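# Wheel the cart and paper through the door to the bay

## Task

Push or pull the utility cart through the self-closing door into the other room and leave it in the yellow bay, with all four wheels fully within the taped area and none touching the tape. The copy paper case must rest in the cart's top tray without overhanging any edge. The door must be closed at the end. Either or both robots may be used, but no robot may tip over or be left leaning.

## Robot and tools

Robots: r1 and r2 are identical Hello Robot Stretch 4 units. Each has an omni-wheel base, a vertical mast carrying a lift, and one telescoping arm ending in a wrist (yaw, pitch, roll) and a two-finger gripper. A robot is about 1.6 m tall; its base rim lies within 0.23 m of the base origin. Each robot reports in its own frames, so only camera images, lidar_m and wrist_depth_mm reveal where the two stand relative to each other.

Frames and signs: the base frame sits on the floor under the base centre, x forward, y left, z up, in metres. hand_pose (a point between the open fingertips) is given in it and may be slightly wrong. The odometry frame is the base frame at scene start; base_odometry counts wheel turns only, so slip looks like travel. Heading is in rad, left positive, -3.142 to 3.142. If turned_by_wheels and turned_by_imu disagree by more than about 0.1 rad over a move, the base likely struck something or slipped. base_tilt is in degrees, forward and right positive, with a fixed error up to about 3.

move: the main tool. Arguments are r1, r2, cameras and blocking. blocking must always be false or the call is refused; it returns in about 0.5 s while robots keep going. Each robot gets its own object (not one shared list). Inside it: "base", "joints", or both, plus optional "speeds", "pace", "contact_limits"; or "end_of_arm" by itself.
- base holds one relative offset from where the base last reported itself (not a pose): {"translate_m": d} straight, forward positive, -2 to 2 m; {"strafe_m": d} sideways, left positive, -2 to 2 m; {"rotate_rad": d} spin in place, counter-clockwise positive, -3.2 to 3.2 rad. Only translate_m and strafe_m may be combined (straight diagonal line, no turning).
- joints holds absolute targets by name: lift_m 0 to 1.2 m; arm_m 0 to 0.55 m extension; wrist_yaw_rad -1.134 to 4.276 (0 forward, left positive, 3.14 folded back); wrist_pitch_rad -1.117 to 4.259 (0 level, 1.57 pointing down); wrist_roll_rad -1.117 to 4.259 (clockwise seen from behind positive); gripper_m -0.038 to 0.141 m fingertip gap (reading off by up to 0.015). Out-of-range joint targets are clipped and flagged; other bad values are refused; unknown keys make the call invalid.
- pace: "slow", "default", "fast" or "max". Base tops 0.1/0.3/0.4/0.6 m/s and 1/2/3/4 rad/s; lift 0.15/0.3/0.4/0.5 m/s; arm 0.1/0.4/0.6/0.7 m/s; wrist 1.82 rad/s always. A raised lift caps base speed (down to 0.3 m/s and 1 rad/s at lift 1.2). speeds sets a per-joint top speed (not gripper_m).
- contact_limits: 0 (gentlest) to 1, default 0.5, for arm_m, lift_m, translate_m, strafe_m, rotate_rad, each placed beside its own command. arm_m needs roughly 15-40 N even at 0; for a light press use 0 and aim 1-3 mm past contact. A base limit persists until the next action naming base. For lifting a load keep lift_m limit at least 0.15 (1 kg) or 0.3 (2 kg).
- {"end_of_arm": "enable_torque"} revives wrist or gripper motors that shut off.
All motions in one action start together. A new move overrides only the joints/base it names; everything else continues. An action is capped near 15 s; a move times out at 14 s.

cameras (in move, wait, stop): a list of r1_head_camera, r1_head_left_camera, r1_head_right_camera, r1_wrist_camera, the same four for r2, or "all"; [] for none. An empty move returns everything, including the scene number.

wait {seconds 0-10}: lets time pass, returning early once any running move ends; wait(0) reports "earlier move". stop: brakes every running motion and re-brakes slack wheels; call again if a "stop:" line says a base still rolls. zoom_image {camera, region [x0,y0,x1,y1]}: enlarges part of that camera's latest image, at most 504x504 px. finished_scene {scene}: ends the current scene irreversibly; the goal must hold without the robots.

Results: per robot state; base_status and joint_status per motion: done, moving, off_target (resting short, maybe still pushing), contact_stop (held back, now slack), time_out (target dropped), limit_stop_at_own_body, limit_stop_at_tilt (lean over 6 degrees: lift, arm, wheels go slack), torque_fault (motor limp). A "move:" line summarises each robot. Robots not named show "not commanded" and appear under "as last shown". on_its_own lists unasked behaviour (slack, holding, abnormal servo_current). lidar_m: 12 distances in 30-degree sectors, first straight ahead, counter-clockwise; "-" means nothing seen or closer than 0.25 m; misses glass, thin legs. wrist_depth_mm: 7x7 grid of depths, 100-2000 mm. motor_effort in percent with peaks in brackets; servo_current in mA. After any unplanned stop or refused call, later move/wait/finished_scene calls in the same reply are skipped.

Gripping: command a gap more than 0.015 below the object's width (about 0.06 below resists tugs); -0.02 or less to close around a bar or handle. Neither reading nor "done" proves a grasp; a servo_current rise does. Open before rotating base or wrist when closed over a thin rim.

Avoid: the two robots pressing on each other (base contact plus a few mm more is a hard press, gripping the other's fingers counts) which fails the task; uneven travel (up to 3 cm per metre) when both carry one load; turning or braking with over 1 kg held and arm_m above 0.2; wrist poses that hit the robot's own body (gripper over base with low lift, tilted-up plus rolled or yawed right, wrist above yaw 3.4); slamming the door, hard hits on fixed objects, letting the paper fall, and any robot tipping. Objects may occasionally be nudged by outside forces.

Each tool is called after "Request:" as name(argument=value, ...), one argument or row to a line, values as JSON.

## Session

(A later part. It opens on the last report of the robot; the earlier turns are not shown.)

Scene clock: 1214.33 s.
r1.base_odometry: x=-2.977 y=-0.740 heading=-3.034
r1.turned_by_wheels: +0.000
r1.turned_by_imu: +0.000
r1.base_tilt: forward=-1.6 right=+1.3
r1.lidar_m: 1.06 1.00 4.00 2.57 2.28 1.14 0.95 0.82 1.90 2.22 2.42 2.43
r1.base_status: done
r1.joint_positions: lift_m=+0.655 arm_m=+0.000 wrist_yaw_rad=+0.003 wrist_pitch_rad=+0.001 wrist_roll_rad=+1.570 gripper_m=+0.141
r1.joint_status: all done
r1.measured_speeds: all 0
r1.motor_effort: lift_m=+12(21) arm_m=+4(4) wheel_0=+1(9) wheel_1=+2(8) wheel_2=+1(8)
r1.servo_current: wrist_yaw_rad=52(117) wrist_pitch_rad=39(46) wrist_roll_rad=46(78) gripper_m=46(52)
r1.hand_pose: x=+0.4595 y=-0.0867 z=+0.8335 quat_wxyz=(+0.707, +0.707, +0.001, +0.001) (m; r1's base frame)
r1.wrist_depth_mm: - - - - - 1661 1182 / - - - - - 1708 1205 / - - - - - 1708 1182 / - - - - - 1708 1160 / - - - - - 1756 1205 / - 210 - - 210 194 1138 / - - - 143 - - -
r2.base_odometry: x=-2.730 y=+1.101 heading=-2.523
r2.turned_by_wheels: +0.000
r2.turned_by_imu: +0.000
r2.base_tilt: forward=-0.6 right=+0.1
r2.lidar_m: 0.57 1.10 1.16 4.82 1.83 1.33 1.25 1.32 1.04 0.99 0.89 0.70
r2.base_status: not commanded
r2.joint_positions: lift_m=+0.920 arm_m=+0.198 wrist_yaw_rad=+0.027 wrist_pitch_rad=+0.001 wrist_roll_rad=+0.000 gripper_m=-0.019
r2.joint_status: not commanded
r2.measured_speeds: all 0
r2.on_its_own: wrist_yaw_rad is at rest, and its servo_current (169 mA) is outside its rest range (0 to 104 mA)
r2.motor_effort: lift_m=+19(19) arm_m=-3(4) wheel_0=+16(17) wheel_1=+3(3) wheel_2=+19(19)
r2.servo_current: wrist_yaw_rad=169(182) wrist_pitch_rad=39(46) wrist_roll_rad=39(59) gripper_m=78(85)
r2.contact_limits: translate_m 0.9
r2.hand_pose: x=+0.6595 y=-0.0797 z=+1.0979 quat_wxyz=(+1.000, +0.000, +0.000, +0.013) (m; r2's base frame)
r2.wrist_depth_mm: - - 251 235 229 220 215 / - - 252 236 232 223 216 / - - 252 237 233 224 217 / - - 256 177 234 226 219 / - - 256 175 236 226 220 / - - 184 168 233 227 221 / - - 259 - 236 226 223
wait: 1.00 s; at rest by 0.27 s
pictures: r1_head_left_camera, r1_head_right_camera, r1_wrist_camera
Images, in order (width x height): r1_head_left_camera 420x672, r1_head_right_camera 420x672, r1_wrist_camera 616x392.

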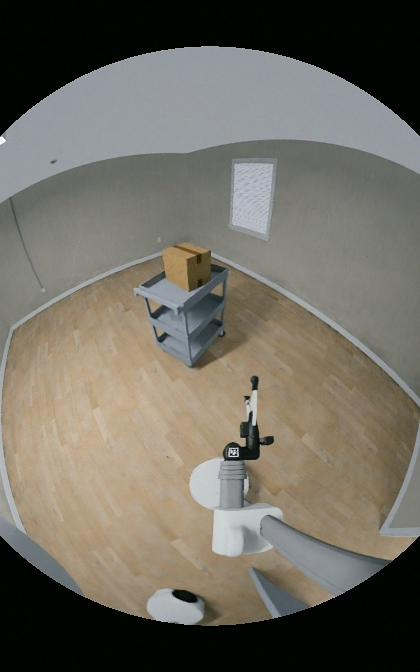

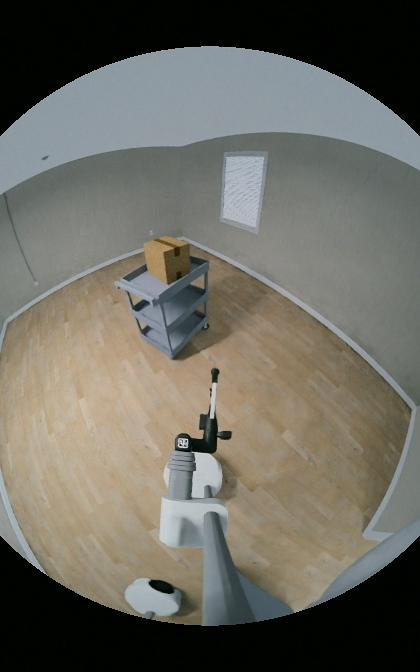

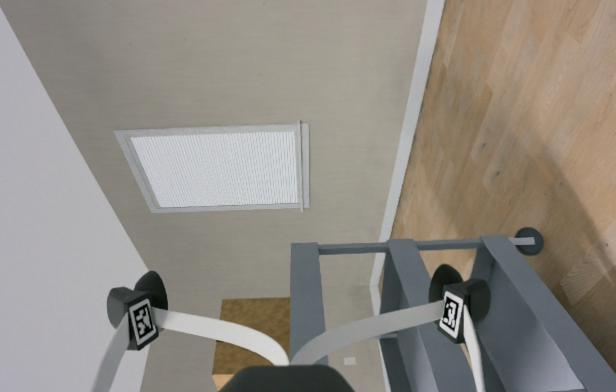

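Request:
move(
  blocking=false,
  r1={"base":{"rotate_rad":-0.5}},
)

Request:
wait(
  seconds=1.5,
)

Request:
move(
  blocking=false,
  r1={"base":{"strafe_m":0.7}},
)

Request:
wait(
  seconds=4,
)

Request:
wait(
  seconds=0.3,
  cameras=["r1_head_left_camera","r1_wrist_camera"],
)

Scene clock: 1228.67 s.
move: r1 moving
r1.base_odometry: x=-2.977 y=-0.740 heading=+2.997
r1.turned_by_wheels: -0.253
r1.turned_by_imu: -0.254
r1.base_tilt: forward=-1.6 right=+1.3
r1.lidar_m: 1.46 0.99 3.95 3.01 2.33 2.28 1.10 0.84 1.89 1.93 2.48 2.43
r1.base_status: rotate_rad moving
r1.joint_positions: lift_m=+0.655 arm_m=+0.000 wrist_yaw_rad=+0.003 wrist_pitch_rad=+0.001 wrist_roll_rad=+1.570 gripper_m=+0.141
r1.joint_status: not commanded
r1.measured_speeds: translate_m=-0.002 strafe_m=+0.001 rotate_rad=-0.973 lift_m=+0.000 arm_m=+0.000 wrist_yaw_rad=+0.000 wrist_pitch_rad=+0.000 wrist_roll_rad=+0.000
r1.motor_effort: lift_m=+12(13) arm_m=+4(4) wheel_0=+8(9) wheel_1=+7(8) wheel_2=+7(8)
r1.servo_current: wrist_yaw_rad=52(65) wrist_pitch_rad=46(46) wrist_roll_rad=52(52) gripper_m=46(46)
r1.hand_pose: x=+0.4595 y=-0.0867 z=+0.8335 quat_wxyz=(+0.707, +0.707, +0.001, +0.001) (m; r1's base frame)
r1.wrist_depth_mm: - - - - - 1661 1160 / - - - - - 1661 1182 / - - - - - 1661 1182 / - - - - - 1708 1205 / - - - - - 1661 1229 / - 210 - - - 196 1229 / - - - 143 1229 1921 1160
r2.base_odometry: x=-2.730 y=+1.101 heading=-2.523
r2.turned_by_wheels: +0.000
r2.turned_by_imu: +0.000
r2.base_tilt: forward=-0.6 right=+0.0
r2.lidar_m: 0.60 1.09 1.21 4.81 1.80 1.31 1.26 1.32 1.03 0.99 0.91 0.69
r2.base_status: not commanded
r2.joint_positions: lift_m=+0.920 arm_m=+0.198 wrist_yaw_rad=+0.027 wrist_pitch_rad=+0.001 wrist_roll_rad=+0.000 gripper_m=-0.019
r2.joint_status: not commanded
r2.measured_speeds: all 0
r2.motor_effort: lift_m=+19(19) arm_m=-3(4) wheel_0=+16(17) wheel_1=+3(3) wheel_2=+19(19)
r2.servo_current: wrist_yaw_rad=163(182) wrist_pitch_rad=39(46) wrist_roll_rad=46(52) gripper_m=85(85)
r2.contact_limits: translate_m 0.9
r2.hand_pose: x=+0.6595 y=-0.0797 z=+1.0979 quat_wxyz=(+1.000, +0.000, +0.000, +0.013) (m; r2's base frame)
r2.wrist_depth_mm: - - 250 235 230 221 215 / - - 253 236 231 221 216 / - - 253 237 233 224 218 / - - 255 177 234 225 219 / - - 257 175 236 225 220 / - - 184 167 233 227 221 / - - 260 - 236 227 222
pictures: none

Scene clock: 1229.47 s.
earlier move: r1 done
r1.base_odometry: x=-2.977 y=-0.740 heading=+2.750
r1.turned_by_wheels: -0.247
r1.turned_by_imu: -0.249
r1.base_tilt: forward=-1.6 right=+1.3
r1.lidar_m: 2.45 1.06 1.02 3.95 2.54 2.29 1.14 0.94 0.87 1.90 2.24 2.42
r1.base_status: done
r1.joint_positions: lift_m=+0.655 arm_m=+0.000 wrist_yaw_rad=+0.002 wrist_pitch_rad=+0.001 wrist_roll_rad=+1.570 gripper_m=+0.141
r1.joint_status: not commanded
r1.measured_speeds: all 0
r1.motor_effort: lift_m=+12(13) arm_m=+4(4) wheel_0=+1(9) wheel_1=+0(8) wheel_2=+0(8)
r1.servo_current: wrist_yaw_rad=59(65) wrist_pitch_rad=39(52) wrist_roll_rad=46(65) gripper_m=39(46)
r1.hand_pose: x=+0.4595 y=-0.0868 z=+0.8335 quat_wxyz=(+0.707, +0.707, +0.001, +0.001) (m; r1's base frame)
r1.wrist_depth_mm: - - - - - 1618 1160 / - - - - - 1708 1182 / - - - - - 1661 1182 / - - - - - 1708 1182 / - - - - - 1618 1182 / - 211 - - - 196 1229 / - - - 149 - 1756 1229
r2.base_odometry: x=-2.730 y=+1.101 heading=-2.523
r2.turned_by_wheels: +0.000
r2.turned_by_imu: +0.000
r2.base_tilt: forward=-0.6 right=+0.0
r2.lidar_m: 0.60 1.12 1.21 4.81 1.84 1.31 1.26 1.31 1.04 0.99 0.90 0.68
r2.base_status: not commanded
r2.joint_positions: lift_m=+0.920 arm_m=+0.198 wrist_yaw_rad=+0.027 wrist_pitch_rad=+0.001 wrist_roll_rad=+0.000 gripper_m=-0.019
r2.joint_status: not commanded
r2.measured_speeds: all 0
r2.on_its_own: wrist_yaw_rad is at rest, and its servo_current (169 mA) is outside its rest range (0 to 104 mA)
r2.motor_effort: lift_m=+19(19) arm_m=-3(4) wheel_0=+16(17) wheel_1=+3(3) wheel_2=+19(19)
r2.servo_current: wrist_yaw_rad=169(182) wrist_pitch_rad=39(46) wrist_roll_rad=46(52) gripper_m=85(91)
r2.contact_limits: translate_m 0.9
r2.hand_pose: x=+0.6595 y=-0.0797 z=+1.0979 quat_wxyz=(+1.000, +0.000, +0.000, +0.013) (m; r2's base frame)
r2.wrist_depth_mm: - - 250 234 230 220 215 / - - 251 236 231 222 216 / - - 253 237 232 224 217 / - - 254 177 234 226 218 / - - 256 175 236 226 220 / - - 183 167 233 227 220 / - - 260 - 236 226 221
wait: 0.80 of 1.5 s (r1 has come to rest)
pictures: none

Scene clock: 1229.97 s.
move: r1 moving
r1.base_odometry: x=-2.990 y=-0.773 heading=+2.750
r1.turned_by_wheels: +0.000
r1.turned_by_imu: +0.000
r1.base_tilt: forward=-1.6 right=+1.3
r1.lidar_m: 2.47 0.98 0.98 3.95 2.52 2.28 1.12 0.95 0.88 1.95 2.32 2.42
r1.base_status: strafe_m moving
r1.joint_positions: lift_m=+0.655 arm_m=+0.000 wrist_yaw_rad=+0.002 wrist_pitch_rad=+0.001 wrist_roll_rad=+1.570 gripper_m=+0.141
r1.joint_status: not commanded
r1.measured_speeds: translate_m=-0.001 strafe_m=+0.141 rotate_rad=+0.005 lift_m=+0.000 arm_m=+0.000 wrist_yaw_rad=+0.000 wrist_pitch_rad=+0.000 wrist_roll_rad=+0.000
r1.motor_effort: lift_m=+12(13) arm_m=+4(4) wheel_0=-12(12) wheel_1=+9(10) wheel_2=+1(1)
r1.servo_current: wrist_yaw_rad=46(65) wrist_pitch_rad=39(46) wrist_roll_rad=65(65) gripper_m=39(52)
r1.hand_pose: x=+0.4595 y=-0.0868 z=+0.8335 quat_wxyz=(+0.707, +0.707, +0.001, +0.001) (m; r1's base frame)
r1.wrist_depth_mm: - - - - - 1661 1138 / - - - - - 1661 1182 / - - - - - 1661 1205 / - - - - - 1708 1182 / - - - - - 1618 1229 / - 209 - - - 197 1229 / - - - 149 - 1756 1229
r2.base_odometry: x=-2.730 y=+1.101 heading=-2.523
r2.turned_by_wheels: +0.000
r2.turned_by_imu: +0.000
r2.base_tilt: forward=-0.6 right=+0.0
r2.lidar_m: 0.59 1.14 1.19 4.81 1.85 1.32 1.26 1.32 1.02 0.99 0.93 0.69
r2.base_status: not commanded
r2.joint_positions: lift_m=+0.920 arm_m=+0.198 wrist_yaw_rad=+0.027 wrist_pitch_rad=+0.001 wrist_roll_rad=+0.000 gripper_m=-0.019
r2.joint_status: not commanded
r2.measured_speeds: all 0
r2.motor_effort: lift_m=+19(19) arm_m=-3(4) wheel_0=+16(17) wheel_1=+3(3) wheel_2=+19(19)
r2.servo_current: wrist_yaw_rad=176(176) wrist_pitch_rad=39(46) wrist_roll_rad=52(59) gripper_m=85(85)
r2.contact_limits: translate_m 0.9
r2.hand_pose: x=+0.6595 y=-0.0797 z=+1.0979 quat_wxyz=(+1.000, +0.000, +0.000, +0.013) (m; r2's base frame)
r2.wrist_depth_mm: - - 250 235 229 221 215 / - - 252 236 231 223 216 / - - 253 238 233 224 217 / - - 254 177 235 226 218 / - - 257 175 236 227 220 / - - 185 167 233 227 221 / - - 260 - 236 227 222
pictures: none

Scene clock: 1233.13 s.
earlier move: r1 done
r1.base_odometry: x=-3.244 y=-1.387 heading=+2.750
r1.turned_by_wheels: +0.000
r1.turned_by_imu: +0.004
r1.base_tilt: forward=-1.6 right=+1.3
r1.lidar_m: 0.68 0.72 3.33 3.36 2.26 2.04 2.07 1.45 1.47 2.60 2.95 2.67
r1.base_status: done
r1.joint_positions: lift_m=+0.655 arm_m=+0.000 wrist_yaw_rad=+0.002 wrist_pitch_rad=+0.001 wrist_roll_rad=+1.570 gripper_m=+0.141
r1.joint_status: not commanded
r1.measured_speeds: all 0
r1.motor_effort: lift_m=+13(14) arm_m=+4(4) wheel_0=+0(12) wheel_1=+1(10) wheel_2=+0(2)
r1.servo_current: wrist_yaw_rad=46(78) wrist_pitch_rad=39(52) wrist_roll_rad=39(65) gripper_m=46(52)
r1.hand_pose: x=+0.4595 y=-0.0868 z=+0.8334 quat_wxyz=(+0.707, +0.707, +0.001, +0.001) (m; r1's base frame)
r1.wrist_depth_mm: - - - - - 1708 1138 / - - - - - 1708 1182 / - - - - - 1708 1205 / - - - - - 1708 1205 / - - - - - 1618 1098 / - 210 904 778 535 195 - / - - 723 143 - - -
r2.base_odometry: x=-2.730 y=+1.101 heading=-2.523
r2.turned_by_wheels: +0.000
r2.turned_by_imu: +0.000
r2.base_tilt: forward=-0.6 right=+0.0
r2.lidar_m: 0.60 2.79 1.43 4.81 1.85 1.32 1.27 1.30 1.05 0.99 0.92 0.69
r2.base_status: not commanded
r2.joint_positions: lift_m=+0.920 arm_m=+0.198 wrist_yaw_rad=+0.027 wrist_pitch_rad=+0.001 wrist_roll_rad=+0.000 gripper_m=-0.019
r2.joint_status: not commanded
r2.measured_speeds: all 0
r2.on_its_own: wrist_yaw_rad is at rest, and its servo_current (169 mA) is outside its rest range (0 to 104 mA)
r2.motor_effort: lift_m=+19(19) arm_m=-4(4) wheel_0=+16(17) wheel_1=+3(3) wheel_2=+19(19)
r2.servo_current: wrist_yaw_rad=169(189) wrist_pitch_rad=46(46) wrist_roll_rad=46(59) gripper_m=85(91)
r2.contact_limits: translate_m 0.9
r2.hand_pose: x=+0.6595 y=-0.0797 z=+1.0979 quat_wxyz=(+1.000, +0.000, +0.000, +0.013) (m; r2's base frame)
r2.wrist_depth_mm: - - 249 235 230 221 214 / - - 252 236 231 223 216 / - - 253 237 233 224 216 / - - 254 176 234 226 219 / - - 256 174 236 227 220 / - - 185 167 234 227 219 / - - 260 - 237 226 222
wait: 3.17 of 4 s (r1 has come to rest)
pictures: none

Scene clock: 1233.43 s.
r1.base_odometry: x=-3.244 y=-1.387 heading=+2.750
r1.turned_by_wheels: +0.000
r1.turned_by_imu: +0.000
r1.base_tilt: forward=-1.6 right=+1.3
r1.lidar_m: 0.68 0.73 3.31 3.34 2.23 2.04 2.06 1.43 1.47 2.62 2.94 2.66
r1.base_status: done
r1.joint_positions: lift_m=+0.655 arm_m=+0.000 wrist_yaw_rad=+0.002 wrist_pitch_rad=+0.001 wrist_roll_rad=+1.570 gripper_m=+0.141
r1.joint_status: not commanded
r1.measured_speeds: all 0
r1.motor_effort: lift_m=+13(14) arm_m=+4(4) wheel_0=+0(12) wheel_1=+1(10) wheel_2=+0(2)
r1.servo_current: wrist_yaw_rad=52(78) wrist_pitch_rad=33(52) wrist_roll_rad=52(65) gripper_m=46(52)
r1.hand_pose: x=+0.4595 y=-0.0868 z=+0.8334 quat_wxyz=(+0.707, +0.707, +0.001, +0.001) (m; r1's base frame)
r1.wrist_depth_mm: - - - - - 1708 1160 / - - - - - 1661 1205 / - - - - - 1661 1205 / - - - - - 1756 1160 / - - - - - 1661 1098 / - 210 917 788 535 195 - / - - 732 143 - - -
r2.base_odometry: x=-2.730 y=+1.101 heading=-2.523
r2.turned_by_wheels: +0.000
r2.turned_by_imu: +0.000
r2.base_tilt: forward=-0.7 right=+0.0
r2.lidar_m: 0.59 2.77 1.45 4.82 1.84 1.32 1.25 1.31 1.02 0.98 0.93 0.69
r2.base_status: not commanded
r2.joint_positions: lift_m=+0.920 arm_m=+0.198 wrist_yaw_rad=+0.027 wrist_pitch_rad=+0.001 wrist_roll_rad=+0.000 gripper_m=-0.019
r2.joint_status: not commanded
r2.measured_speeds: all 0
r2.on_its_own: wrist_yaw_rad is at rest, and its servo_current (176 mA) is outside its rest range (0 to 104 mA)
r2.motor_effort: lift_m=+19(19) arm_m=-4(4) wheel_0=+16(17) wheel_1=+3(3) wheel_2=+19(19)
r2.servo_current: wrist_yaw_rad=176(189) wrist_pitch_rad=39(46) wrist_roll_rad=52(59) gripper_m=78(91)
r2.contact_limits: translate_m 0.9
r2.hand_pose: x=+0.6595 y=-0.0797 z=+1.0979 quat_wxyz=(+1.000, +0.000, +0.000, +0.013) (m; r2's base frame)
r2.wrist_depth_mm: - - 249 235 230 220 215 / - - 251 236 231 223 216 / - - 253 237 233 225 217 / - - 255 177 234 226 218 / - - 257 175 236 225 220 / - - 185 167 233 227 220 / - - 260 - 237 226 222
wait: 0.30 s; at rest by 0.27 s
pictures: r1_head_left_camera, r1_wrist_camera
Images, in order (width x height): r1_head_left_camera 420x672, r1_wrist_camera 616x392.

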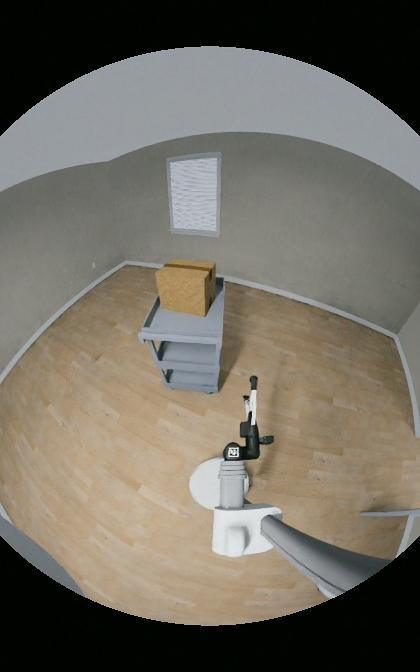

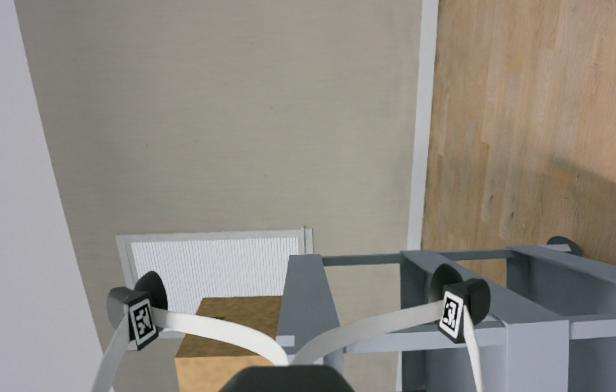

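Request:
move(
  blocking=false,
  r1={"base":{"strafe_m":0.4}},
)

Request:
wait(
  seconds=4,
)

Request:
wait(
  seconds=0.3,
  cameras=["r1_head_left_camera","r1_wrist_camera"],
)

Scene clock: 1239.20 s.
move: r1 moving
r1.base_odometry: x=-3.258 y=-1.420 heading=+2.750
r1.turned_by_wheels: +0.000
r1.turned_by_imu: +0.000
r1.base_tilt: forward=-1.6 right=+1.3
r1.lidar_m: 0.68 0.70 3.28 3.31 2.25 2.03 2.05 1.46 1.50 2.63 2.96 2.67
r1.base_status: strafe_m moving
r1.joint_positions: lift_m=+0.655 arm_m=+0.000 wrist_yaw_rad=+0.002 wrist_pitch_rad=+0.001 wrist_roll_rad=+1.570 gripper_m=+0.141
r1.joint_status: not commanded
r1.measured_speeds: translate_m=+0.000 strafe_m=+0.140 rotate_rad=+0.003 lift_m=+0.000 arm_m=+0.000 wrist_yaw_rad=+0.000 wrist_pitch_rad=+0.000 wrist_roll_rad=+0.000
r1.motor_effort: lift_m=+13(13) arm_m=+4(4) wheel_0=-9(11) wheel_1=+9(10) wheel_2=+1(1)
r1.servo_current: wrist_yaw_rad=59(72) wrist_pitch_rad=46(46) wrist_roll_rad=39(59) gripper_m=52(52)
r1.hand_pose: x=+0.4595 y=-0.0868 z=+0.8334 quat_wxyz=(+0.707, +0.707, +0.001, +0.001) (m; r1's base frame)
r1.wrist_depth_mm: - - - - - 1618 1160 / - - - - - 1618 1182 / - - - - - 1708 1205 / - - - - - 1708 1182 / - - - - - 1618 1118 / - 210 842 609 535 195 530 / - - 723 143 - - -
r2.base_odometry: x=-2.730 y=+1.101 heading=-2.523
r2.turned_by_wheels: +0.000
r2.turned_by_imu: +0.000
r2.base_tilt: forward=-0.7 right=+0.1
r2.lidar_m: 0.59 2.75 1.48 4.81 1.80 1.32 1.26 1.31 1.02 0.97 0.92 0.69
r2.base_status: not commanded
r2.joint_positions: lift_m=+0.920 arm_m=+0.198 wrist_yaw_rad=+0.027 wrist_pitch_rad=+0.001 wrist_roll_rad=+0.000 gripper_m=-0.019
r2.joint_status: not commanded
r2.measured_speeds: all 0
r2.motor_effort: lift_m=+19(19) arm_m=-3(4) wheel_0=+16(17) wheel_1=+3(3) wheel_2=+19(19)
r2.servo_current: wrist_yaw_rad=176(182) wrist_pitch_rad=39(39) wrist_roll_rad=39(59) gripper_m=85(85)
r2.contact_limits: translate_m 0.9
r2.hand_pose: x=+0.6595 y=-0.0797 z=+1.0979 quat_wxyz=(+1.000, +0.000, +0.000, +0.013) (m; r2's base frame)
r2.wrist_depth_mm: - - 250 234 231 221 214 / - - 252 236 231 222 216 / - - 253 238 233 224 217 / - - 254 177 233 226 219 / - - 256 174 236 225 220 / - - 185 167 233 227 221 / - - 260 - 237 226 222
pictures: none

Scene clock: 1241.37 s.
earlier move: r1 done
r1.base_odometry: x=-3.397 y=-1.756 heading=+2.750
r1.turned_by_wheels: +0.000
r1.turned_by_imu: +0.002
r1.base_tilt: forward=-1.6 right=+1.2
r1.lidar_m: 0.67 3.23 2.95 2.98 2.11 1.89 1.91 1.83 1.74 2.99 3.07 0.73
r1.base_status: done
r1.joint_positions: lift_m=+0.655 arm_m=+0.000 wrist_yaw_rad=+0.002 wrist_pitch_rad=+0.001 wrist_roll_rad=+1.570 gripper_m=+0.141
r1.joint_status: not commanded
r1.measured_speeds: all 0
r1.motor_effort: lift_m=+14(14) arm_m=+4(4) wheel_0=-2(12) wheel_1=-1(11) wheel_2=+0(1)
r1.servo_current: wrist_yaw_rad=52(72) wrist_pitch_rad=39(52) wrist_roll_rad=46(65) gripper_m=46(52)
r1.hand_pose: x=+0.4595 y=-0.0868 z=+0.8334 quat_wxyz=(+0.707, +0.707, +0.001, +0.001) (m; r1's base frame)
r1.wrist_depth_mm: - - - - - 1708 1118 / - - - 530 - 535 535 / - - 798 473 - - 539 / - - 741 477 - - 539 / - - 778 477 - - 549 / - 210 788 544 - 195 554 / - - - 143 - 1756 1160
r2.base_odometry: x=-2.730 y=+1.101 heading=-2.523
r2.turned_by_wheels: +0.000
r2.turned_by_imu: +0.000
r2.base_tilt: forward=-0.7 right=+0.0
r2.lidar_m: 0.59 2.75 1.74 1.80 1.83 1.33 1.22 1.31 1.05 0.98 0.90 0.68
r2.base_status: not commanded
r2.joint_positions: lift_m=+0.920 arm_m=+0.198 wrist_yaw_rad=+0.027 wrist_pitch_rad=+0.001 wrist_roll_rad=+0.000 gripper_m=-0.019
r2.joint_status: not commanded
r2.measured_speeds: all 0
r2.on_its_own: wrist_yaw_rad is at rest, and its servo_current (163 mA) is outside its rest range (0 to 104 mA)
r2.motor_effort: lift_m=+19(19) arm_m=-4(4) wheel_0=+16(17) wheel_1=+3(3) wheel_2=+19(19)
r2.servo_current: wrist_yaw_rad=163(182) wrist_pitch_rad=33(46) wrist_roll_rad=59(59) gripper_m=78(91)
r2.contact_limits: translate_m 0.9
r2.hand_pose: x=+0.6595 y=-0.0797 z=+1.0979 quat_wxyz=(+1.000, +0.000, +0.000, +0.013) (m; r2's base frame)
r2.wrist_depth_mm: - - 250 236 229 220 214 / - - 251 236 231 222 216 / - - 252 237 233 224 217 / - - 255 177 234 225 219 / - - 256 175 236 226 220 / - - 184 168 233 228 221 / - - 260 - 237 225 222
wait: 2.17 of 4 s (r1 has come to rest)
pictures: none

Scene clock: 1241.67 s.
r1.base_odometry: x=-3.397 y=-1.756 heading=+2.750
r1.turned_by_wheels: +0.000
r1.turned_by_imu: +0.000
r1.base_tilt: forward=-1.6 right=+1.3
r1.lidar_m: 0.67 3.27 2.96 2.98 2.08 1.89 1.90 1.82 1.72 3.01 3.10 0.73
r1.base_status: done
r1.joint_positions: lift_m=+0.655 arm_m=+0.000 wrist_yaw_rad=+0.002 wrist_pitch_rad=+0.001 wrist_roll_rad=+1.570 gripper_m=+0.141
r1.joint_status: not commanded
r1.measured_speeds: all 0
r1.motor_effort: lift_m=+14(14) arm_m=+4(4) wheel_0=-2(12) wheel_1=-1(11) wheel_2=+0(1)
r1.servo_current: wrist_yaw_rad=26(72) wrist_pitch_rad=39(52) wrist_roll_rad=39(65) gripper_m=46(52)
r1.hand_pose: x=+0.4595 y=-0.0868 z=+0.8334 quat_wxyz=(+0.707, +0.707, +0.001, +0.001) (m; r1's base frame)
r1.wrist_depth_mm: - - - - - 1618 1098 / - - - 530 - 544 539 / - - 798 477 - - 535 / - - 750 477 - - 539 / - - 778 480 - - 544 / - 210 809 539 - 196 549 / - - - 143 - 1756 1138
r2.base_odometry: x=-2.730 y=+1.101 heading=-2.523
r2.turned_by_wheels: +0.000
r2.turned_by_imu: +0.000
r2.base_tilt: forward=-0.6 right=+0.0
r2.lidar_m: 0.59 2.78 1.72 1.81 1.83 1.34 1.26 1.29 1.03 0.98 0.91 0.69
r2.base_status: not commanded
r2.joint_positions: lift_m=+0.920 arm_m=+0.198 wrist_yaw_rad=+0.027 wrist_pitch_rad=+0.001 wrist_roll_rad=+0.000 gripper_m=-0.019
r2.joint_status: not commanded
r2.measured_speeds: all 0
r2.on_its_own: wrist_yaw_rad is at rest, and its servo_current (176 mA) is outside its rest range (0 to 104 mA)
r2.motor_effort: lift_m=+19(19) arm_m=-3(4) wheel_0=+16(17) wheel_1=+3(3) wheel_2=+18(19)
r2.servo_current: wrist_yaw_rad=176(182) wrist_pitch_rad=46(46) wrist_roll_rad=52(59) gripper_m=78(91)
r2.contact_limits: translate_m 0.9
r2.hand_pose: x=+0.6595 y=-0.0797 z=+1.0979 quat_wxyz=(+1.000, +0.000, +0.000, +0.013) (m; r2's base frame)
r2.wrist_depth_mm: - - 250 235 230 222 215 / - - 252 236 230 223 216 / - - 253 237 232 224 217 / - - 254 177 234 226 218 / - - 257 175 236 226 220 / - - 185 167 234 228 220 / - - 260 - 237 226 222
wait: 0.30 s; at rest by 0.27 s
pictures: r1_head_left_camera, r1_wrist_camera
Images, in order (width x height): r1_head_left_camera 420x672, r1_wrist_camera 616x392.

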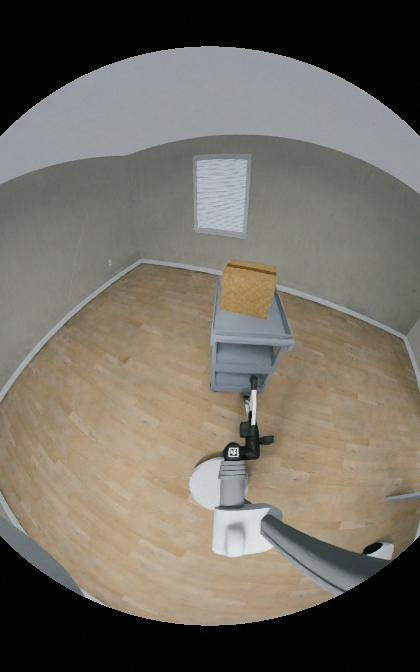

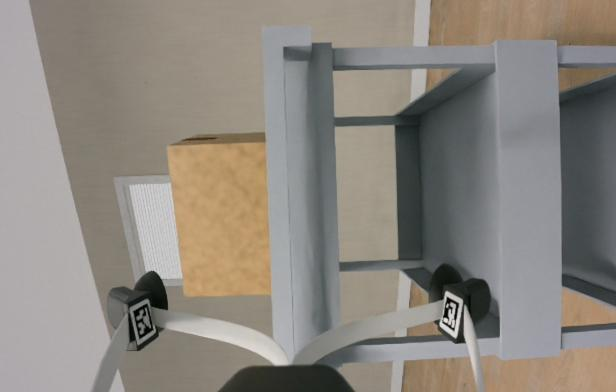

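Request:
move(
  blocking=false,
  r1={"base":{"strafe_m":-0.065}},
)

Request:
wait(
  seconds=2,
)

Request:
move(
  blocking=false,
  r1={"joints":{"arm_m":0.255},"speeds":{"arm_m":0.15},"contact_limits":{"arm_m":0.2}},
)

Request:
wait(
  seconds=4,
  cameras=["r1_wrist_camera"],
)

Scene clock: 1251.07 s.
move: r1 moving
r1.base_odometry: x=-3.383 y=-1.723 heading=+2.750
r1.turned_by_wheels: +0.000
r1.turned_by_imu: +0.000
r1.base_tilt: forward=-1.6 right=+1.2
r1.lidar_m: 0.67 3.26 3.00 2.99 2.12 1.92 1.93 1.78 1.71 2.96 3.08 0.71
r1.base_status: strafe_m moving
r1.joint_positions: lift_m=+0.655 arm_m=+0.000 wrist_yaw_rad=+0.002 wrist_pitch_rad=+0.001 wrist_roll_rad=+1.570 gripper_m=+0.141
r1.joint_status: not commanded
r1.measured_speeds: translate_m=+0.000 strafe_m=-0.136 rotate_rad=-0.002 lift_m=+0.000 arm_m=+0.000 wrist_yaw_rad=+0.000 wrist_pitch_rad=+0.000 wrist_roll_rad=+0.000
r1.motor_effort: lift_m=+13(14) arm_m=+4(4) wheel_0=+9(11) wheel_1=-8(9) wheel_2=-1(1)
r1.servo_current: wrist_yaw_rad=39(65) wrist_pitch_rad=39(46) wrist_roll_rad=33(65) gripper_m=46(46)
r1.hand_pose: x=+0.4595 y=-0.0868 z=+0.8334 quat_wxyz=(+0.707, +0.707, +0.001, +0.001) (m; r1's base frame)
r1.wrist_depth_mm: - - - - - 1661 1160 / - - - 530 - 549 535 / - - - 521 - - 539 / - - 741 477 - - 544 / - - 768 473 - - 549 / - 209 788 539 - 195 549 / - - - 142 - 1756 1118
r2.base_odometry: x=-2.730 y=+1.101 heading=-2.523
r2.turned_by_wheels: +0.000
r2.turned_by_imu: +0.000
r2.base_tilt: forward=-0.6 right=+0.0
r2.lidar_m: 0.58 2.78 1.70 1.79 1.83 1.33 1.26 1.29 1.05 0.99 0.90 0.66
r2.base_status: not commanded
r2.joint_positions: lift_m=+0.920 arm_m=+0.198 wrist_yaw_rad=+0.027 wrist_pitch_rad=+0.001 wrist_roll_rad=+0.000 gripper_m=-0.019
r2.joint_status: not commanded
r2.measured_speeds: all 0
r2.motor_effort: lift_m=+19(19) arm_m=-3(4) wheel_0=+17(17) wheel_1=+3(3) wheel_2=+18(19)
r2.servo_current: wrist_yaw_rad=169(176) wrist_pitch_rad=33(39) wrist_roll_rad=46(52) gripper_m=72(85)
r2.contact_limits: translate_m 0.9
r2.hand_pose: x=+0.6595 y=-0.0797 z=+1.0979 quat_wxyz=(+1.000, +0.000, +0.000, +0.013) (m; r2's base frame)
r2.wrist_depth_mm: - - 250 235 229 221 215 / - - 252 236 231 223 216 / - - 253 238 233 224 216 / - - 256 177 235 227 218 / - - 256 175 236 226 220 / - - 185 168 233 228 221 / - - 258 - 236 226 222
pictures: none

Scene clock: 1251.80 s.
earlier move: r1 done
r1.base_odometry: x=-3.372 y=-1.696 heading=+2.750
r1.turned_by_wheels: +0.000
r1.turned_by_imu: +0.000
r1.base_tilt: forward=-1.6 right=+1.3
r1.lidar_m: 0.68 3.32 3.01 3.03 2.13 1.93 1.95 1.75 1.70 2.94 3.07 0.73
r1.base_status: done
r1.joint_positions: lift_m=+0.655 arm_m=+0.000 wrist_yaw_rad=+0.002 wrist_pitch_rad=+0.001 wrist_roll_rad=+1.570 gripper_m=+0.141
r1.joint_status: not commanded
r1.measured_speeds: all 0
r1.motor_effort: lift_m=+14(14) arm_m=+4(4) wheel_0=+1(11) wheel_1=+0(9) wheel_2=+0(1)
r1.servo_current: wrist_yaw_rad=39(65) wrist_pitch_rad=46(46) wrist_roll_rad=33(65) gripper_m=39(52)
r1.hand_pose: x=+0.4595 y=-0.0868 z=+0.8334 quat_wxyz=(+0.707, +0.707, +0.001, +0.001) (m; r1's base frame)
r1.wrist_depth_mm: - - - - - 1661 1182 / - - - - - 1464 1138 / - - - 530 - - 535 / - - 741 473 - - 535 / - - 768 480 - - 539 / - 210 768 535 211 196 549 / - - - 142 - 768 549
r2.base_odometry: x=-2.730 y=+1.101 heading=-2.523
r2.turned_by_wheels: +0.000
r2.turned_by_imu: +0.000
r2.base_tilt: forward=-0.7 right=+0.0
r2.lidar_m: 0.60 2.79 1.69 1.80 1.85 1.34 1.24 1.32 1.03 1.00 0.89 0.68
r2.base_status: not commanded
r2.joint_positions: lift_m=+0.920 arm_m=+0.198 wrist_yaw_rad=+0.027 wrist_pitch_rad=+0.001 wrist_roll_rad=+0.000 gripper_m=-0.019
r2.joint_status: not commanded
r2.measured_speeds: all 0
r2.on_its_own: wrist_yaw_rad is at rest, and its servo_current (169 mA) is outside its rest range (0 to 104 mA)
r2.motor_effort: lift_m=+19(19) arm_m=-3(4) wheel_0=+16(17) wheel_1=+3(3) wheel_2=+19(19)
r2.servo_current: wrist_yaw_rad=169(176) wrist_pitch_rad=46(46) wrist_roll_rad=46(52) gripper_m=72(85)
r2.contact_limits: translate_m 0.9
r2.hand_pose: x=+0.6595 y=-0.0797 z=+1.0979 quat_wxyz=(+1.000, +0.000, +0.000, +0.013) (m; r2's base frame)
r2.wrist_depth_mm: - - 250 235 229 221 214 / - - 252 236 230 222 216 / - - 253 237 233 224 217 / - - 256 177 233 225 218 / - - 257 175 235 226 220 / - - 184 168 233 229 220 / - - 259 - 236 226 223
wait: 0.73 of 2 s (r1 has come to rest)
pictures: none

Scene clock: 1252.30 s.
move: r1 moving
r1.base_odometry: x=-3.372 y=-1.696 heading=+2.750
r1.turned_by_wheels: +0.000
r1.turned_by_imu: +0.000
r1.base_tilt: forward=-1.6 right=+1.3
r1.lidar_m: 0.69 3.33 3.01 3.04 2.11 1.92 1.95 1.74 1.69 2.92 3.04 0.71
r1.base_status: not commanded
r1.joint_positions: lift_m=+0.655 arm_m=+0.047 wrist_yaw_rad=+0.002 wrist_pitch_rad=+0.001 wrist_roll_rad=+1.570 gripper_m=+0.141
r1.joint_status: arm_m moving
r1.measured_speeds: translate_m=+0.000 strafe_m=+0.000 rotate_rad=+0.000 lift_m=+0.000 arm_m=+0.150 wrist_yaw_rad=+0.000 wrist_pitch_rad=+0.000 wrist_roll_rad=+0.000
r1.motor_effort: lift_m=+14(14) arm_m=+6(7) wheel_0=+1(2) wheel_1=+0(1) wheel_2=+0(0)
r1.servo_current: wrist_yaw_rad=59(65) wrist_pitch_rad=39(46) wrist_roll_rad=39(59) gripper_m=46(52)
r1.contact_limits: arm_m 0.2
r1.hand_pose: x=+0.5069 y=-0.0868 z=+0.8334 quat_wxyz=(+0.707, +0.707, +0.001, +0.001) (m; r1's base frame)
r1.wrist_depth_mm: - - - - - 1661 1182 / - - - - - 1430 1060 / - - - 430 - - 496 / - - 691 430 - - 496 / - - 715 430 - - 496 / - 210 732 433 211 196 500 / - - - 142 - 1921 -
r2.base_odometry: x=-2.730 y=+1.101 heading=-2.523
r2.turned_by_wheels: +0.000
r2.turned_by_imu: +0.000
r2.base_tilt: forward=-0.6 right=+0.0
r2.lidar_m: 0.59 2.76 1.69 1.79 1.85 1.33 1.27 1.29 1.05 0.99 0.89 0.68
r2.base_status: not commanded
r2.joint_positions: lift_m=+0.920 arm_m=+0.198 wrist_yaw_rad=+0.027 wrist_pitch_rad=+0.001 wrist_roll_rad=+0.000 gripper_m=-0.019
r2.joint_status: not commanded
r2.measured_speeds: all 0
r2.motor_effort: lift_m=+19(19) arm_m=-4(4) wheel_0=+16(17) wheel_1=+3(3) wheel_2=+19(19)
r2.servo_current: wrist_yaw_rad=169(182) wrist_pitch_rad=39(46) wrist_roll_rad=46(52) gripper_m=78(78)
r2.contact_limits: translate_m 0.9
r2.hand_pose: x=+0.6595 y=-0.0797 z=+1.0979 quat_wxyz=(+1.000, +0.000, +0.000, +0.013) (m; r2's base frame)
r2.wrist_depth_mm: - - 250 235 229 220 215 / - - 252 236 231 223 216 / - - 253 237 232 224 217 / - - 255 177 234 225 219 / - - 255 175 235 226 220 / - - 185 167 233 227 220 / - - 260 - 237 227 222
pictures: none

Scene clock: 1254.17 s.
earlier move: r1 done
r1.base_odometry: x=-3.372 y=-1.696 heading=+2.750
r1.turned_by_wheels: +0.000
r1.turned_by_imu: +0.000
r1.base_tilt: forward=-1.6 right=+1.3
r1.lidar_m: 0.69 3.32 2.99 3.05 2.10 1.90 1.93 1.73 1.69 2.91 3.06 0.71
r1.base_status: not commanded
r1.joint_positions: lift_m=+0.655 arm_m=+0.255 wrist_yaw_rad=+0.002 wrist_pitch_rad=+0.001 wrist_roll_rad=+1.570 gripper_m=+0.141
r1.joint_status: all done
r1.measured_speeds: all 0
r1.motor_effort: lift_m=+14(14) arm_m=+5(7) wheel_0=+1(2) wheel_1=+0(1) wheel_2=+0(0)
r1.servo_current: wrist_yaw_rad=46(72) wrist_pitch_rad=46(46) wrist_roll_rad=33(65) gripper_m=46(52)
r1.contact_limits: arm_m 0.2
r1.hand_pose: x=+0.7144 y=-0.0868 z=+0.8334 quat_wxyz=(+0.707, +0.707, +0.001, +0.001) (m; r1's base frame)
r1.wrist_depth_mm: - - - - 277 301 300 / - - - - - 1756 - / - - 591 - - - - / - 477 477 - - - - / - 500 492 278 - - - / - 209 217 218 209 195 - / - 539 544 142 - - -
r2.base_odometry: x=-2.730 y=+1.101 heading=-2.523
r2.turned_by_wheels: +0.000
r2.turned_by_imu: +0.000
r2.base_tilt: forward=-0.6 right=+0.1
r2.lidar_m: 0.59 2.75 1.69 1.79 1.83 1.34 1.25 1.29 1.04 0.99 0.93 0.69
r2.base_status: not commanded
r2.joint_positions: lift_m=+0.920 arm_m=+0.198 wrist_yaw_rad=+0.027 wrist_pitch_rad=+0.001 wrist_roll_rad=+0.000 gripper_m=-0.019
r2.joint_status: not commanded
r2.measured_speeds: all 0
r2.on_its_own: wrist_yaw_rad is at rest, and its servo_current (169 mA) is outside its rest range (0 to 104 mA)
r2.motor_effort: lift_m=+19(19) arm_m=-4(4) wheel_0=+16(17) wheel_1=+3(3) wheel_2=+19(19)
r2.servo_current: wrist_yaw_rad=169(189) wrist_pitch_rad=39(46) wrist_roll_rad=59(59) gripper_m=85(85)
r2.contact_limits: translate_m 0.9
r2.hand_pose: x=+0.6595 y=-0.0797 z=+1.0979 quat_wxyz=(+1.000, +0.000, +0.000, +0.013) (m; r2's base frame)
r2.wrist_depth_mm: - - 249 235 230 220 215 / - - 252 236 231 223 216 / - - 253 238 232 224 217 / - - 255 177 234 226 219 / - - 255 175 236 226 220 / - - 185 167 233 228 220 / - - 259 - 236 226 223
wait: 1.87 of 4 s (r1 has come to rest)
pictures: r1_wrist_camera
Images, in order (width x height): r1_wrist_camera 616x392.

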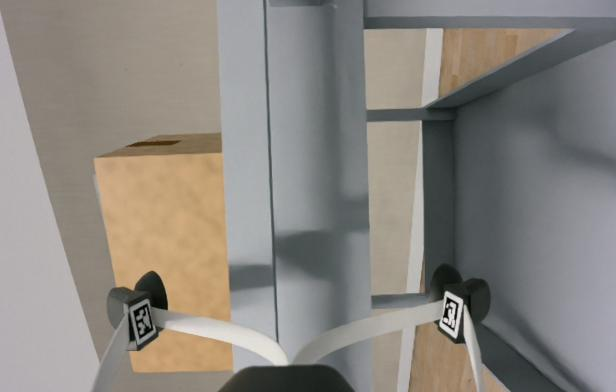

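Request:
move(
  blocking=false,
  r1={"joints":{"gripper_m":0.0}},
)

Request:
wait(
  seconds=2,
)

Request:
move(
  blocking=false,
  r1={"base":{"strafe_m":-0.35},"pace":"slow","contact_limits":{"strafe_m":0.8}},
)

Request:
wait(
  seconds=5,
)

Request:
move(
  blocking=false,
  r1={"base":{"rotate_rad":0.3},"pace":"slow","contact_limits":{"rotate_rad":0.8}},
)

Request:
wait(
  seconds=3,
  cameras=["r1_head_left_camera","r1_wrist_camera"],
)

Scene clock: 1273.07 s.
move: r1 moving
r1.base_odometry: x=-3.372 y=-1.696 heading=+2.750
r1.turned_by_wheels: +0.000
r1.turned_by_imu: +0.000
r1.base_tilt: forward=-1.6 right=+1.3
r1.lidar_m: 0.69 3.31 3.01 3.03 2.13 1.91 1.94 1.74 1.71 2.95 3.10 0.70
r1.base_status: not commanded
r1.joint_positions: lift_m=+0.655 arm_m=+0.255 wrist_yaw_rad=+0.002 wrist_pitch_rad=+0.001 wrist_roll_rad=+1.570 gripper_m=+0.130
r1.joint_status: gripper_m moving
r1.measured_speeds: all 0
r1.motor_effort: lift_m=+14(14) arm_m=+5(5) wheel_0=+1(2) wheel_1=+0(1) wheel_2=+0(0)
r1.servo_current: wrist_yaw_rad=46(52) wrist_pitch_rad=46(46) wrist_roll_rad=52(65) gripper_m=91(91)
r1.contact_limits: arm_m 0.2
r1.hand_pose: x=+0.7144 y=-0.0868 z=+0.8334 quat_wxyz=(+0.707, +0.707, +0.001, +0.001) (m; r1's base frame)
r1.wrist_depth_mm: - - - - 277 300 303 / - - - - - 1808 - / - - 597 - - - - / - 477 473 - - - - / - 500 500 277 - - - / - 211 218 219 209 195 - / - - 544 141 - - -
r2.base_odometry: x=-2.730 y=+1.101 heading=-2.523
r2.turned_by_wheels: +0.000
r2.turned_by_imu: +0.000
r2.base_tilt: forward=-0.7 right=+0.0
r2.lidar_m: 0.59 2.76 1.69 1.81 1.84 1.32 1.25 1.32 1.04 0.99 0.93 0.70
r2.base_status: not commanded
r2.joint_positions: lift_m=+0.920 arm_m=+0.198 wrist_yaw_rad=+0.027 wrist_pitch_rad=+0.001 wrist_roll_rad=+0.000 gripper_m=-0.019
r2.joint_status: not commanded
r2.measured_speeds: all 0
r2.motor_effort: lift_m=+19(19) arm_m=-3(4) wheel_0=+16(17) wheel_1=+2(3) wheel_2=+19(19)
r2.servo_current: wrist_yaw_rad=169(189) wrist_pitch_rad=39(46) wrist_roll_rad=46(59) gripper_m=72(85)
r2.contact_limits: translate_m 0.9
r2.hand_pose: x=+0.6595 y=-0.0797 z=+1.0979 quat_wxyz=(+1.000, +0.000, +0.000, +0.013) (m; r2's base frame)
r2.wrist_depth_mm: - - 249 236 229 221 214 / - - 252 236 231 224 216 / - - 253 237 233 224 217 / - - 255 177 234 226 219 / - - 256 175 236 226 220 / - - 185 168 233 228 221 / - - 260 - 237 227 221
pictures: none

Scene clock: 1274.90 s.
earlier move: r1 done
r1.base_odometry: x=-3.372 y=-1.696 heading=+2.750
r1.turned_by_wheels: +0.000
r1.turned_by_imu: +0.000
r1.base_tilt: forward=-1.6 right=+1.3
r1.lidar_m: 0.69 3.32 3.01 3.04 2.13 1.92 1.95 1.72 1.70 2.94 3.07 0.71
r1.base_status: not commanded
r1.joint_positions: lift_m=+0.655 arm_m=+0.255 wrist_yaw_rad=+0.002 wrist_pitch_rad=-0.010 wrist_roll_rad=+1.570 gripper_m=+0.001
r1.joint_status: all done
r1.measured_speeds: all 0
r1.motor_effort: lift_m=+13(14) arm_m=+4(5) wheel_0=+1(2) wheel_1=+1(1) wheel_2=+0(0)
r1.servo_current: wrist_yaw_rad=46(65) wrist_pitch_rad=65(65) wrist_roll_rad=52(65) gripper_m=59(169)
r1.contact_limits: arm_m 0.2
r1.hand_pose: x=+0.7144 y=-0.0868 z=+0.8364 quat_wxyz=(+0.707, +0.707, -0.003, +0.004) (m; r1's base frame)
r1.wrist_depth_mm: - - - - 271 1708 1281 / - - - - - - - / - - 585 - 272 - - / - 496 484 - 272 - - / - - 504 - 276 - - / - - 201 192 182 - - / - 163 544 - 146 597 -
r2.base_odometry: x=-2.730 y=+1.101 heading=-2.523
r2.turned_by_wheels: +0.000
r2.turned_by_imu: +0.000
r2.base_tilt: forward=-0.7 right=+0.0
r2.lidar_m: 0.59 2.74 1.69 1.80 1.86 1.33 1.26 1.29 1.04 0.98 0.92 0.69
r2.base_status: not commanded
r2.joint_positions: lift_m=+0.920 arm_m=+0.198 wrist_yaw_rad=+0.027 wrist_pitch_rad=+0.001 wrist_roll_rad=+0.000 gripper_m=-0.019
r2.joint_status: not commanded
r2.measured_speeds: all 0
r2.on_its_own: wrist_yaw_rad is at rest, and its servo_current (169 mA) is outside its rest range (0 to 104 mA)
r2.motor_effort: lift_m=+19(19) arm_m=-4(4) wheel_0=+16(17) wheel_1=+3(3) wheel_2=+19(19)
r2.servo_current: wrist_yaw_rad=169(189) wrist_pitch_rad=46(46) wrist_roll_rad=46(65) gripper_m=85(85)
r2.contact_limits: translate_m 0.9
r2.hand_pose: x=+0.6595 y=-0.0797 z=+1.0979 quat_wxyz=(+1.000, +0.000, +0.000, +0.013) (m; r2's base frame)
r2.wrist_depth_mm: - - 250 234 229 221 216 / - - 251 236 231 222 216 / - - 253 238 233 224 217 / - - 255 177 233 226 218 / - - 255 175 236 226 220 / - - 185 167 232 227 221 / - - 260 - 236 225 222
wait: 1.83 of 2 s (r1 has come to rest)
pictures: none

Scene clock: 1275.40 s.
move: r1 moving
r1.base_odometry: x=-3.366 y=-1.683 heading=+2.750
r1.turned_by_wheels: +0.001
r1.turned_by_imu: +0.001
r1.base_tilt: forward=-1.6 right=+1.3
r1.lidar_m: 0.69 3.33 3.02 3.08 2.13 1.91 1.94 1.72 1.68 2.95 3.06 0.72
r1.base_status: strafe_m moving
r1.joint_positions: lift_m=+0.655 arm_m=+0.255 wrist_yaw_rad=+0.002 wrist_pitch_rad=-0.010 wrist_roll_rad=+1.570 gripper_m=+0.001
r1.joint_status: not commanded
r1.measured_speeds: translate_m=-0.001 strafe_m=-0.057 rotate_rad=+0.003 lift_m=+0.000 arm_m=+0.000 wrist_yaw_rad=+0.000 wrist_pitch_rad=+0.000 wrist_roll_rad=+0.000
r1.motor_effort: lift_m=+14(14) arm_m=+4(4) wheel_0=+10(11) wheel_1=-5(7) wheel_2=+1(1)
r1.servo_current: wrist_yaw_rad=39(65) wrist_pitch_rad=52(72) wrist_roll_rad=39(65) gripper_m=59(65)
r1.contact_limits: arm_m 0.2; strafe_m 0.8
r1.hand_pose: x=+0.7144 y=-0.0868 z=+0.8364 quat_wxyz=(+0.707, +0.707, -0.003, +0.004) (m; r1's base frame)
r1.wrist_depth_mm: - - - - 265 1499 1205 / - - - - 266 - - / - - 603 - 270 - - / - 492 484 - 273 - - / - - 500 - 276 - - / - - 202 202 183 - - / - 157 554 144 146 - -
r2.base_odometry: x=-2.730 y=+1.101 heading=-2.523
r2.turned_by_wheels: +0.000
r2.turned_by_imu: +0.000
r2.base_tilt: forward=-0.7 right=+0.0
r2.lidar_m: 0.60 2.74 1.66 1.81 1.85 1.33 1.26 1.33 1.04 0.97 0.91 0.71
r2.base_status: not commanded
r2.joint_positions: lift_m=+0.920 arm_m=+0.198 wrist_yaw_rad=+0.027 wrist_pitch_rad=+0.001 wrist_roll_rad=+0.000 gripper_m=-0.019
r2.joint_status: not commanded
r2.measured_speeds: all 0
r2.motor_effort: lift_m=+19(19) arm_m=-4(4) wheel_0=+16(17) wheel_1=+3(3) wheel_2=+19(19)
r2.servo_current: wrist_yaw_rad=176(176) wrist_pitch_rad=39(46) wrist_roll_rad=46(52) gripper_m=78(85)
r2.contact_limits: translate_m 0.9
r2.hand_pose: x=+0.6595 y=-0.0797 z=+1.0979 quat_wxyz=(+1.000, +0.000, +0.000, +0.013) (m; r2's base frame)
r2.wrist_depth_mm: - - 250 235 229 220 215 / - - 251 236 231 223 216 / - - 252 237 233 224 218 / - - 255 177 234 226 218 / - - 256 175 236 226 220 / - - 184 168 233 227 220 / - - 260 - 236 227 222
pictures: none

Scene clock: 1279.53 s.
earlier move: r1 done
r1.base_odometry: x=-3.239 y=-1.373 heading=+2.751
r1.turned_by_wheels: +0.000
r1.turned_by_imu: +0.001
r1.base_tilt: forward=-1.6 right=+1.2
r1.lidar_m: 0.62 0.61 3.34 3.34 2.27 2.04 2.07 1.44 1.44 2.59 2.94 2.66
r1.base_status: done
r1.joint_positions: lift_m=+0.655 arm_m=+0.255 wrist_yaw_rad=+0.006 wrist_pitch_rad=-0.010 wrist_roll_rad=+1.570 gripper_m=+0.001
r1.joint_status: not commanded
r1.measured_speeds: all 0
r1.motor_effort: lift_m=+14(14) arm_m=+4(4) wheel_0=+7(16) wheel_1=+0(7) wheel_2=+3(6)
r1.servo_current: wrist_yaw_rad=52(78) wrist_pitch_rad=59(72) wrist_roll_rad=52(65) gripper_m=59(65)
r1.contact_limits: arm_m 0.2; strafe_m 0.8
r1.hand_pose: x=+0.7148 y=-0.0857 z=+0.8364 quat_wxyz=(+0.707, +0.707, -0.001, +0.006) (m; r1's base frame)
r1.wrist_depth_mm: - - - - - 1618 1281 / - - - - - 1863 1281 / - - - - - 1983 1281 / - - - - - 1921 1308 / - - - - 270 270 1098 / - - 199 194 258 - - / - 151 427 189 176 - -
r2.base_odometry: x=-2.730 y=+1.101 heading=-2.523
r2.turned_by_wheels: +0.000
r2.turned_by_imu: +0.001
r2.base_tilt: forward=-0.6 right=+0.0
r2.lidar_m: 0.58 3.63 1.46 4.81 1.85 1.31 1.26 1.30 1.07 0.99 0.92 0.69
r2.base_status: not commanded
r2.joint_positions: lift_m=+0.920 arm_m=+0.198 wrist_yaw_rad=+0.027 wrist_pitch_rad=+0.001 wrist_roll_rad=+0.000 gripper_m=-0.019
r2.joint_status: not commanded
r2.measured_speeds: all 0
r2.on_its_own: wrist_yaw_rad is at rest, and its servo_current (169 mA) is outside its rest range (0 to 104 mA)
r2.motor_effort: lift_m=+19(19) arm_m=-3(4) wheel_0=+17(17) wheel_1=+3(3) wheel_2=+19(19)
r2.servo_current: wrist_yaw_rad=169(182) wrist_pitch_rad=39(46) wrist_roll_rad=39(65) gripper_m=78(85)
r2.contact_limits: translate_m 0.9
r2.hand_pose: x=+0.6595 y=-0.0797 z=+1.0979 quat_wxyz=(+1.000, +0.000, +0.000, +0.013) (m; r2's base frame)
r2.wrist_depth_mm: - - 250 235 229 221 214 / - - 251 236 232 222 216 / - - 253 238 232 224 217 / - - 254 177 234 226 218 / - - 256 175 236 226 220 / - - 185 168 233 228 221 / - - 260 - 237 226 223
wait: 4.13 of 5 s (r1 has come to rest)
pictures: none

Scene clock: 1280.03 s.
move: r1 moving
r1.base_odometry: x=-3.239 y=-1.373 heading=+2.875
r1.turned_by_wheels: +0.124
r1.turned_by_imu: +0.124
r1.base_tilt: forward=-1.6 right=+1.3
r1.lidar_m: 0.61 0.61 3.33 3.05 2.16 2.05 2.12 1.43 1.46 2.58 2.81 0.68
r1.base_status: rotate_rad moving
r1.joint_positions: lift_m=+0.655 arm_m=+0.255 wrist_yaw_rad=-0.002 wrist_pitch_rad=-0.010 wrist_roll_rad=+1.570 gripper_m=+0.001
r1.joint_status: not commanded
r1.measured_speeds: translate_m=+0.000 strafe_m=-0.001 rotate_rad=+0.486 lift_m=+0.000 arm_m=+0.000 wrist_yaw_rad=+0.000 wrist_pitch_rad=+0.000 wrist_roll_rad=+0.000
r1.motor_effort: lift_m=+14(14) arm_m=+2(4) wheel_0=-11(12) wheel_1=-7(9) wheel_2=-9(9)
r1.servo_current: wrist_yaw_rad=33(65) wrist_pitch_rad=59(72) wrist_roll_rad=39(59) gripper_m=59(65)
r1.contact_limits: arm_m 0.2; rotate_rad 0.8
r1.hand_pose: x=+0.7141 y=-0.0879 z=+0.8364 quat_wxyz=(+0.707, +0.707, -0.004, +0.003) (m; r1's base frame)
r1.wrist_depth_mm: - - - - - 1863 1255 / - - - - - 1863 1255 / - - - 202 - 1756 1205 / - - - 253 258 263 266 / - - - 247 248 - - / - - 186 190 236 - - / - 151 433 162 179 - -
r2.base_odometry: x=-2.730 y=+1.101 heading=-2.523
r2.turned_by_wheels: +0.000
r2.turned_by_imu: +0.000
r2.base_tilt: forward=-0.6 right=+0.0
r2.lidar_m: 0.59 3.62 1.44 4.82 1.83 1.34 1.23 1.31 1.05 0.99 0.92 0.68
r2.base_status: not commanded
r2.joint_positions: lift_m=+0.920 arm_m=+0.198 wrist_yaw_rad=+0.027 wrist_pitch_rad=+0.001 wrist_roll_rad=+0.000 gripper_m=-0.019
r2.joint_status: not commanded
r2.measured_speeds: all 0
r2.motor_effort: lift_m=+19(19) arm_m=-3(4) wheel_0=+16(17) wheel_1=+3(3) wheel_2=+18(19)
r2.servo_current: wrist_yaw_rad=163(182) wrist_pitch_rad=39(39) wrist_roll_rad=33(52) gripper_m=78(91)
r2.contact_limits: translate_m 0.9
r2.hand_pose: x=+0.6595 y=-0.0797 z=+1.0979 quat_wxyz=(+1.000, +0.000, +0.000, +0.013) (m; r2's base frame)
r2.wrist_depth_mm: - - 251 234 229 221 216 / - - 252 235 230 223 216 / - - 252 236 233 225 216 / - - 255 177 235 226 219 / - - 255 175 236 226 220 / - - 185 167 232 226 220 / - - 259 - 237 226 222
pictures: none

Scene clock: 1280.93 s.
earlier move: r1 done
r1.base_odometry: x=-3.239 y=-1.373 heading=+3.050
r1.turned_by_wheels: +0.175
r1.turned_by_imu: +0.173
r1.base_tilt: forward=-1.6 right=+1.3
r1.lidar_m: 0.66 0.73 3.34 2.59 2.08 2.04 2.28 1.44 1.43 2.70 2.71 0.65
r1.base_status: done
r1.joint_positions: lift_m=+0.655 arm_m=+0.255 wrist_yaw_rad=-0.003 wrist_pitch_rad=-0.010 wrist_roll_rad=+1.570 gripper_m=+0.000
r1.joint_status: not commanded
r1.measured_speeds: all 0
r1.motor_effort: lift_m=+14(14) arm_m=-4(4) wheel_0=-6(18) wheel_1=-3(9) wheel_2=+1(19)
r1.servo_current: wrist_yaw_rad=59(104) wrist_pitch_rad=52(72) wrist_roll_rad=65(78) gripper_m=46(65)
r1.contact_limits: arm_m 0.2; rotate_rad 0.8
r1.hand_pose: x=+0.7141 y=-0.0882 z=+0.8364 quat_wxyz=(+0.707, +0.707, -0.004, +0.003) (m; r1's base frame)
r1.wrist_depth_mm: - - - - 223 227 227 / - - - 224 224 1661 459 / - - - 227 229 - - / - 439 436 231 230 - - / - 462 452 235 234 - - / - 488 184 192 183 - - / - 157 504 - 156 - -
r2.base_odometry: x=-2.730 y=+1.101 heading=-2.523
r2.turned_by_wheels: +0.000
r2.turned_by_imu: +0.000
r2.base_tilt: forward=-0.6 right=+0.0
r2.lidar_m: 0.60 3.61 1.45 4.81 1.86 1.34 1.26 1.30 1.04 0.99 0.93 0.68
r2.base_status: not commanded
r2.joint_positions: lift_m=+0.920 arm_m=+0.198 wrist_yaw_rad=+0.027 wrist_pitch_rad=+0.001 wrist_roll_rad=+0.000 gripper_m=-0.019
r2.joint_status: not commanded
r2.measured_speeds: all 0
r2.on_its_own: wrist_yaw_rad is at rest, and its servo_current (169 mA) is outside its rest range (0 to 104 mA)
r2.motor_effort: lift_m=+19(19) arm_m=-3(4) wheel_0=+16(17) wheel_1=+3(3) wheel_2=+19(19)
r2.servo_current: wrist_yaw_rad=169(182) wrist_pitch_rad=39(46) wrist_roll_rad=39(59) gripper_m=78(91)
r2.contact_limits: translate_m 0.9
r2.hand_pose: x=+0.6595 y=-0.0797 z=+1.0979 quat_wxyz=(+1.000, +0.000, +0.000, +0.013) (m; r2's base frame)
r2.wrist_depth_mm: - - 249 235 229 221 214 / - - 251 236 231 223 216 / - - 253 237 233 224 218 / - - 255 176 234 226 219 / - - 255 175 236 226 220 / - - 184 167 232 227 220 / - - 259 - 236 226 222
wait: 0.90 of 3 s (r1 has come to rest)
pictures: r1_head_left_camera, r1_wrist_camera
Images, in order (width x height): r1_head_left_camera 420x672, r1_wrist_camera 616x392.

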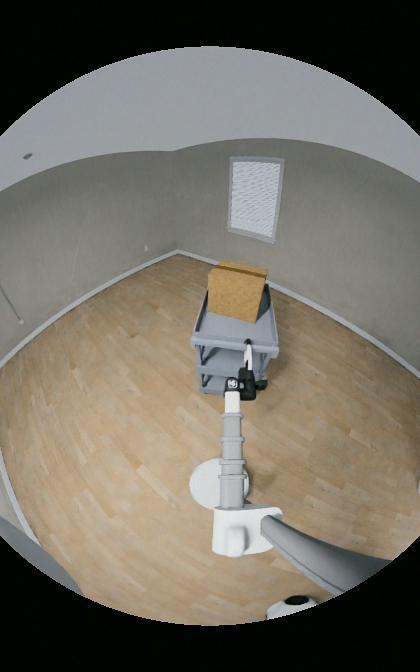

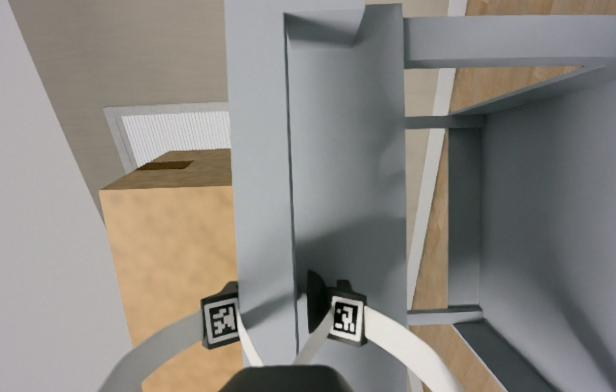

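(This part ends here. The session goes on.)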